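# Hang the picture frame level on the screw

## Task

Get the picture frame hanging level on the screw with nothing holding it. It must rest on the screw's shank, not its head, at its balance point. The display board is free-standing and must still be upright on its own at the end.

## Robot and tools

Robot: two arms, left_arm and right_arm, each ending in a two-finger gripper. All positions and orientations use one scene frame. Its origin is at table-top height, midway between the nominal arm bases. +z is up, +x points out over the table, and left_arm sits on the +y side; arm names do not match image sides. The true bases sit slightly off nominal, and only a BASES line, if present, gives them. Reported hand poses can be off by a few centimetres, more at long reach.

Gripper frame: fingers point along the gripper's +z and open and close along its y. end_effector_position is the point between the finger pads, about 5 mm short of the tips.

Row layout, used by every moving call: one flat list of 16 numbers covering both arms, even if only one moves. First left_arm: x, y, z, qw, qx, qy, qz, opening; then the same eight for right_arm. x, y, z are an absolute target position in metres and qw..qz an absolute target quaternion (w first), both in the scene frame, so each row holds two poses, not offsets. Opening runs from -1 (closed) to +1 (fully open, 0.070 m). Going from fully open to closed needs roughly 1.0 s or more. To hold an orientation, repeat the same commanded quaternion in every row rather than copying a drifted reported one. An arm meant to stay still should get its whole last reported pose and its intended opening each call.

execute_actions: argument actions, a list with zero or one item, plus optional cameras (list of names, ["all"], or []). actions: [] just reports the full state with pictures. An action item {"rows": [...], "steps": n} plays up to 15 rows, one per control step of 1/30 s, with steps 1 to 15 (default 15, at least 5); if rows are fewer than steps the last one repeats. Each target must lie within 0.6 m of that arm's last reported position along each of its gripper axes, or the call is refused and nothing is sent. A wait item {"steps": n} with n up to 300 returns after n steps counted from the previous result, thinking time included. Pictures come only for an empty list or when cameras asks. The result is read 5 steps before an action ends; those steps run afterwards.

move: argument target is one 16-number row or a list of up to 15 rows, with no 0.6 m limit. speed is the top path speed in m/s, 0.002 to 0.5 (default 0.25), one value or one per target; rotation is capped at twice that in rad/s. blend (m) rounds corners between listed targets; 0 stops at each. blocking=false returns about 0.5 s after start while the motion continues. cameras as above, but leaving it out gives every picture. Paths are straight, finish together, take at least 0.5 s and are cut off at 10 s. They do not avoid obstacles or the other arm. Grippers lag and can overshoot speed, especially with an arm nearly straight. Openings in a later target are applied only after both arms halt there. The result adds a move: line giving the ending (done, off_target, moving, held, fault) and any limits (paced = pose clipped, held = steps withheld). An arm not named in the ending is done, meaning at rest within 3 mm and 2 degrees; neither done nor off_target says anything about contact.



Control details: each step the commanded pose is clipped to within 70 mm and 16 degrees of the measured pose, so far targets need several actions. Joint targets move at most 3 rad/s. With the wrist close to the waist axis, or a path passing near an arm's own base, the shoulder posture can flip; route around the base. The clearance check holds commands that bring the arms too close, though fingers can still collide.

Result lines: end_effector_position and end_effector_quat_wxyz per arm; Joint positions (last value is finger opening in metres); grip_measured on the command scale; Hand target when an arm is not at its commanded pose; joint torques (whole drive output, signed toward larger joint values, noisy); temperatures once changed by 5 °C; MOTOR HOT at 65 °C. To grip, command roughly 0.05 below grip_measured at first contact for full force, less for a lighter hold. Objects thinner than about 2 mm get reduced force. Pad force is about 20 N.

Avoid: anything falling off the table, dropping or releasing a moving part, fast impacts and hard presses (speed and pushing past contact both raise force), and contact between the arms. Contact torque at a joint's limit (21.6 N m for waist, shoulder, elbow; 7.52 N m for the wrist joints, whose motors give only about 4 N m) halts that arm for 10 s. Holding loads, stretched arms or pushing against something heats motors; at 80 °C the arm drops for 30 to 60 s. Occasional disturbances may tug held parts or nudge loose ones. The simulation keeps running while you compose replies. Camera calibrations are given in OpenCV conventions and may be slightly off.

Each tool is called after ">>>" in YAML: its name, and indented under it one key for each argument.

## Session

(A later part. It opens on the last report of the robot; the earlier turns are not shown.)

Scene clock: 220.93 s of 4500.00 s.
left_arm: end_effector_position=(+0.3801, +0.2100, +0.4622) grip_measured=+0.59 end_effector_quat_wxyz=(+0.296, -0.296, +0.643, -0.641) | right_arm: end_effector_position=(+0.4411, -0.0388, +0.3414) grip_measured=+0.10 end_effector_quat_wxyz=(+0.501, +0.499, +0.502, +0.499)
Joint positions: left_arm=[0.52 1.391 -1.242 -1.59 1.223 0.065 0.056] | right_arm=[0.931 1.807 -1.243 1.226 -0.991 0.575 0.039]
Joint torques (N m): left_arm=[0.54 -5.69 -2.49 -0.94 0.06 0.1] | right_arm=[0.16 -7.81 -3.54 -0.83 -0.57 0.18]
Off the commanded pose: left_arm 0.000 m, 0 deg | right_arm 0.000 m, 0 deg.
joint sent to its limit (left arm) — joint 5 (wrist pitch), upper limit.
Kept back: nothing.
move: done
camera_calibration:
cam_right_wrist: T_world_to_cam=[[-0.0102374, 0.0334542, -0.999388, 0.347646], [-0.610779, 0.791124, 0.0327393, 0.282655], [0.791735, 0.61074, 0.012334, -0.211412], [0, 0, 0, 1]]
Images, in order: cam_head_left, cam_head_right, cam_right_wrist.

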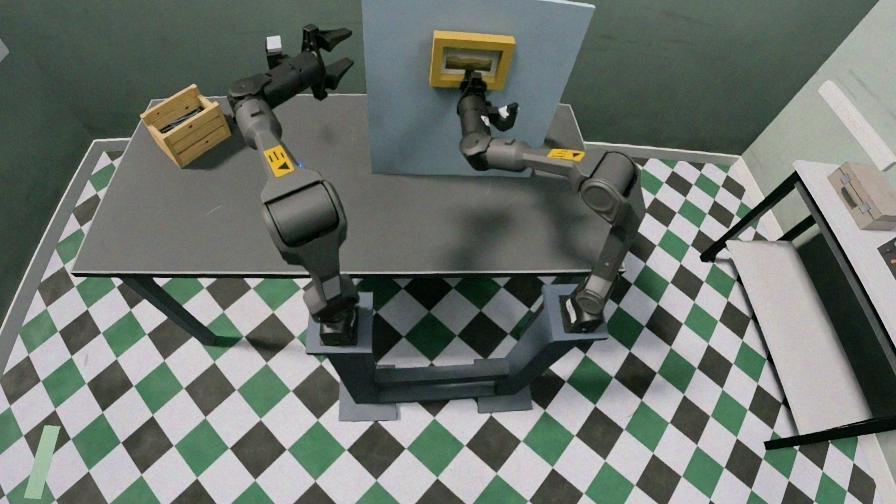

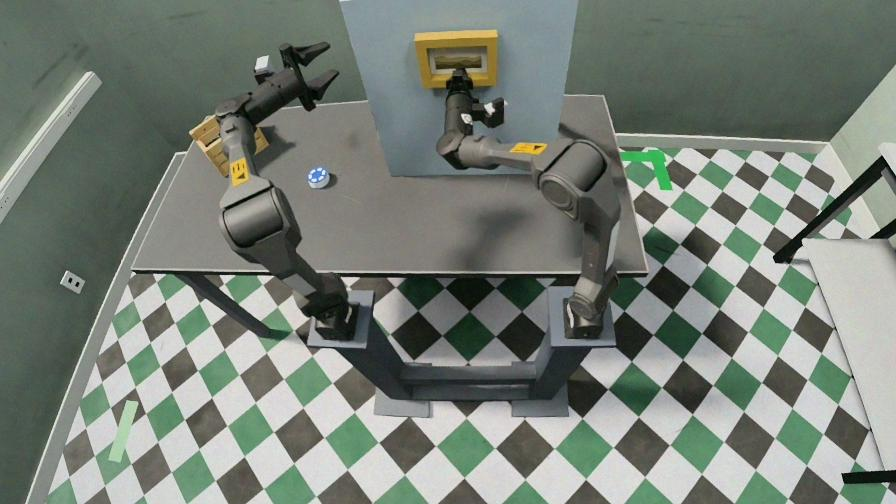

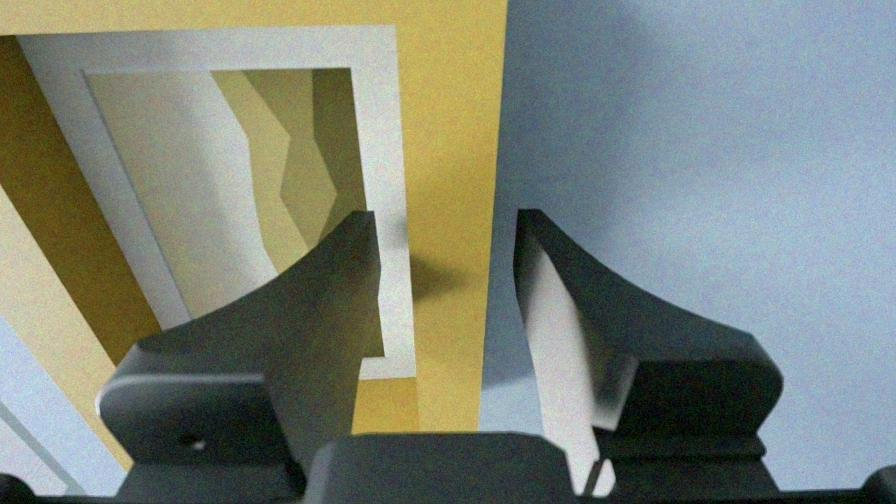

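>>> move:
  target:
    - [0.380, 0.210, 0.462, 0.295, -0.296, 0.643, -0.641, 0.59, 0.395, -0.0391, 0.3416, 0.501, 0.499, 0.501, 0.499, 0.1]
    - [0.380, 0.210, 0.462, 0.295, -0.296, 0.643, -0.641, 0.59, 0.330, -0.0391, 0.3416, 0.4978, 0.5022, 0.4978, 0.5022, 0.1]
  speed: [0.025, 0.1]
  blend: [0.005, 0]
  cameras: ["all"]

>>> zoom_image:
  camera: "cam_head_left"
  region: [420, 20, 530, 100]

>>> zoom_image:
  camera: "cam_head_right"
  region: [400, 20, 510, 100]

Scene clock: 224.00 s of 4500.00 s.
left_arm: end_effector_position=(+0.3801, +0.2100, +0.4622) grip_measured=+0.59 end_effector_quat_wxyz=(+0.296, -0.296, +0.643, -0.641) | right_arm: end_effector_position=(+0.3300, -0.0397, +0.3419) grip_measured=+0.10 end_effector_quat_wxyz=(+0.485, +0.500, +0.510, +0.505)
Joint positions: left_arm=[0.52 1.391 -1.242 -1.59 1.223 0.065 0.056] | right_arm=[1.236 1.6 -0.989 1.387 -1.225 0.561 0.039]
Joint torques (N m): left_arm=[0.31 -5.5 -2.68 -0.97 -0.03 0.09] | right_arm=[-0.45 -4.42 -3.96 -1.12 -0.39 0.03]
Hand target: left_arm +0.3800, +0.2100, +0.4620; +0.295, -0.296, +0.643, -0.641 | right_arm +0.3303, -0.0392, +0.3417; +0.485, +0.499, +0.511, +0.505
Off the commanded pose: left_arm 0.000 m, 0 deg | right_arm 0.001 m, 2 deg.
joint read past its limit (right arm) — joint 5 (wrist pitch), lower limit.
joint sent to its limit (left arm) — joint 5 (wrist pitch), upper limit.
joint sent to its limit (right arm) — joint 5 (wrist pitch), lower limit.
Kept back: nothing.
move: done
camera_calibration:
cam_left_wrist: T_world_to_cam=[[0.0121441, -0.0259744, 0.999589, -0.457638], [-0.964014, -0.265809, 0.00480479, 0.420564], [0.265575, -0.963676, -0.0282676, 0.23618], [0, 0, 0, 1]]
cam_right_wrist: T_world_to_cam=[[-0.032082, 0.0476248, -0.99835, 0.354466], [-0.633495, 0.771632, 0.0571669, 0.213826], [0.773081, 0.634284, 0.00541454, -0.113419], [0, 0, 0, 1]]

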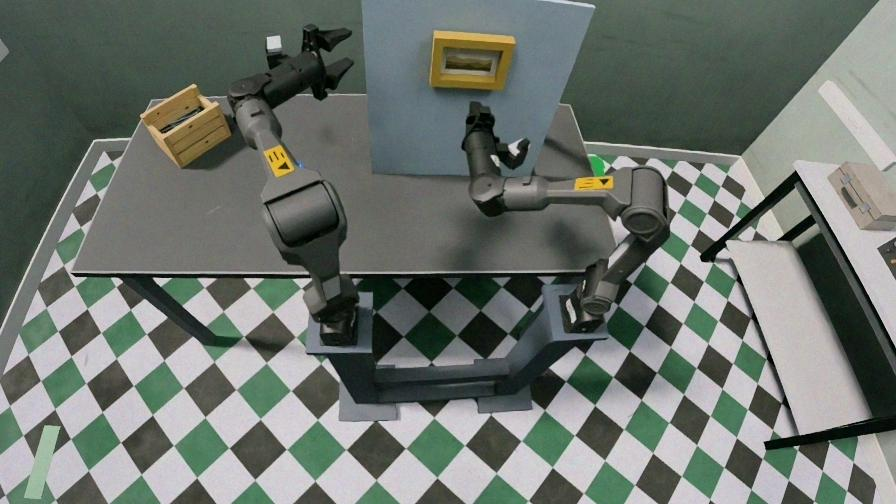

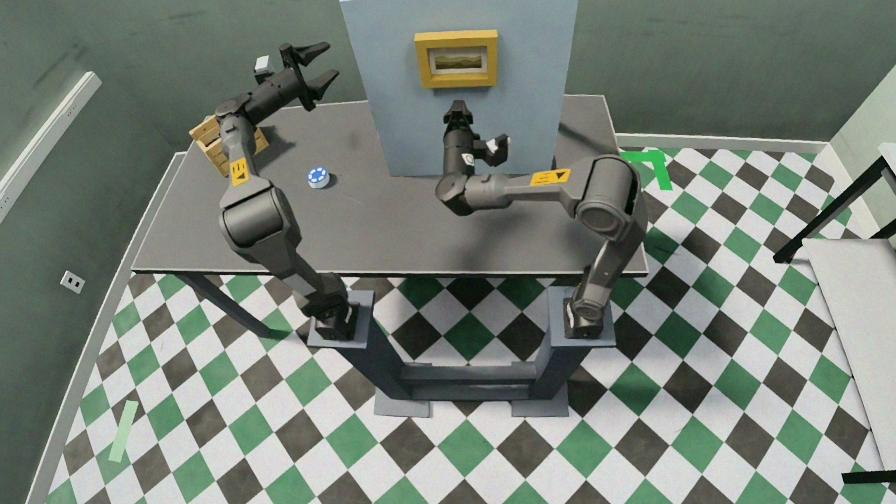

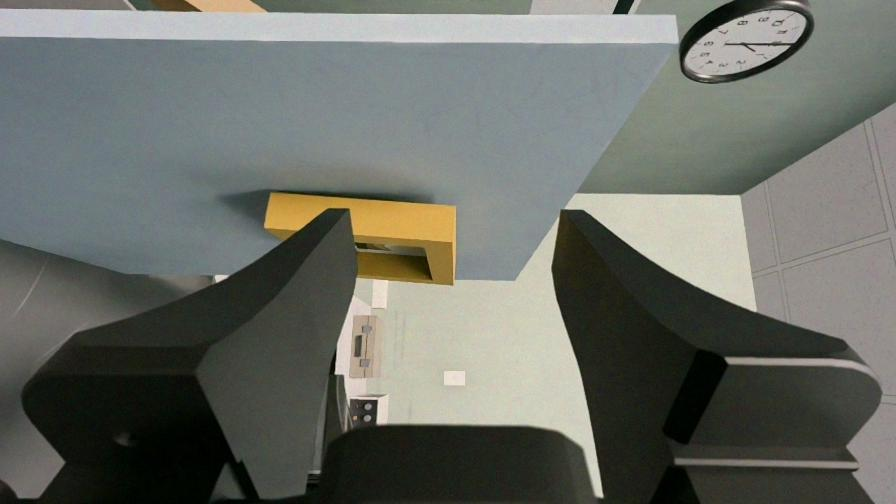

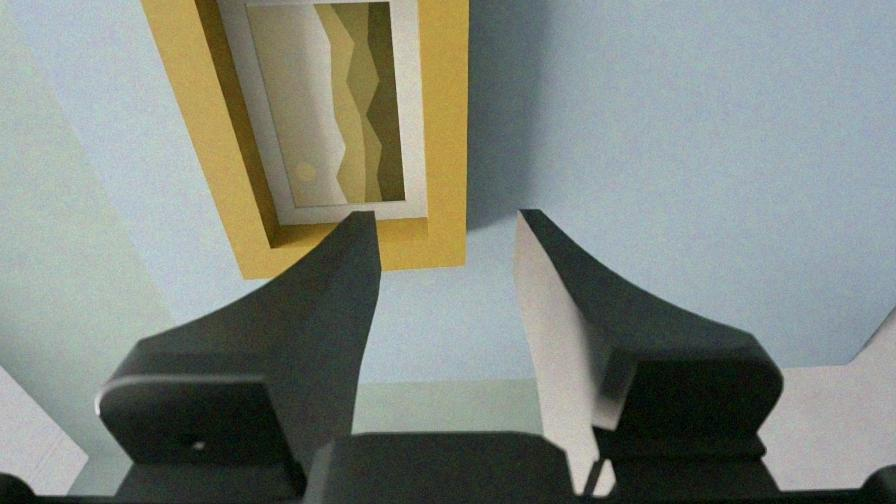

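Scaled by 4.582 from the camera's 896x504 image, which has a finer 1280x720 frame.

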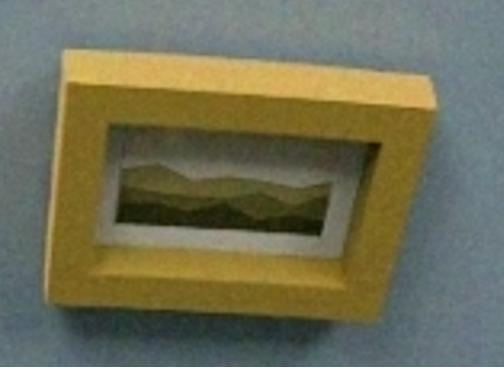

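Scaled by 4.582 from the camera's 896x504 image, which has a finer 1280x720 frame.

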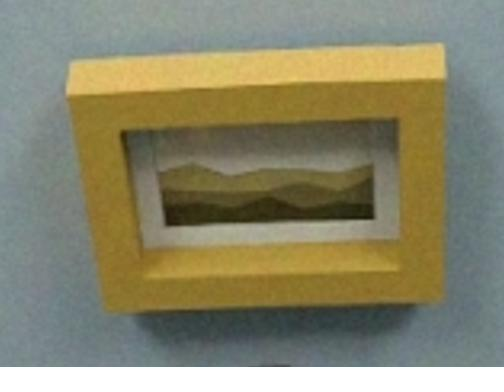

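Frame is level, hanging, both arms clear. Finish scene 1.

>>> finished_scene:
  scene: 1

The scene is finished: the task was done.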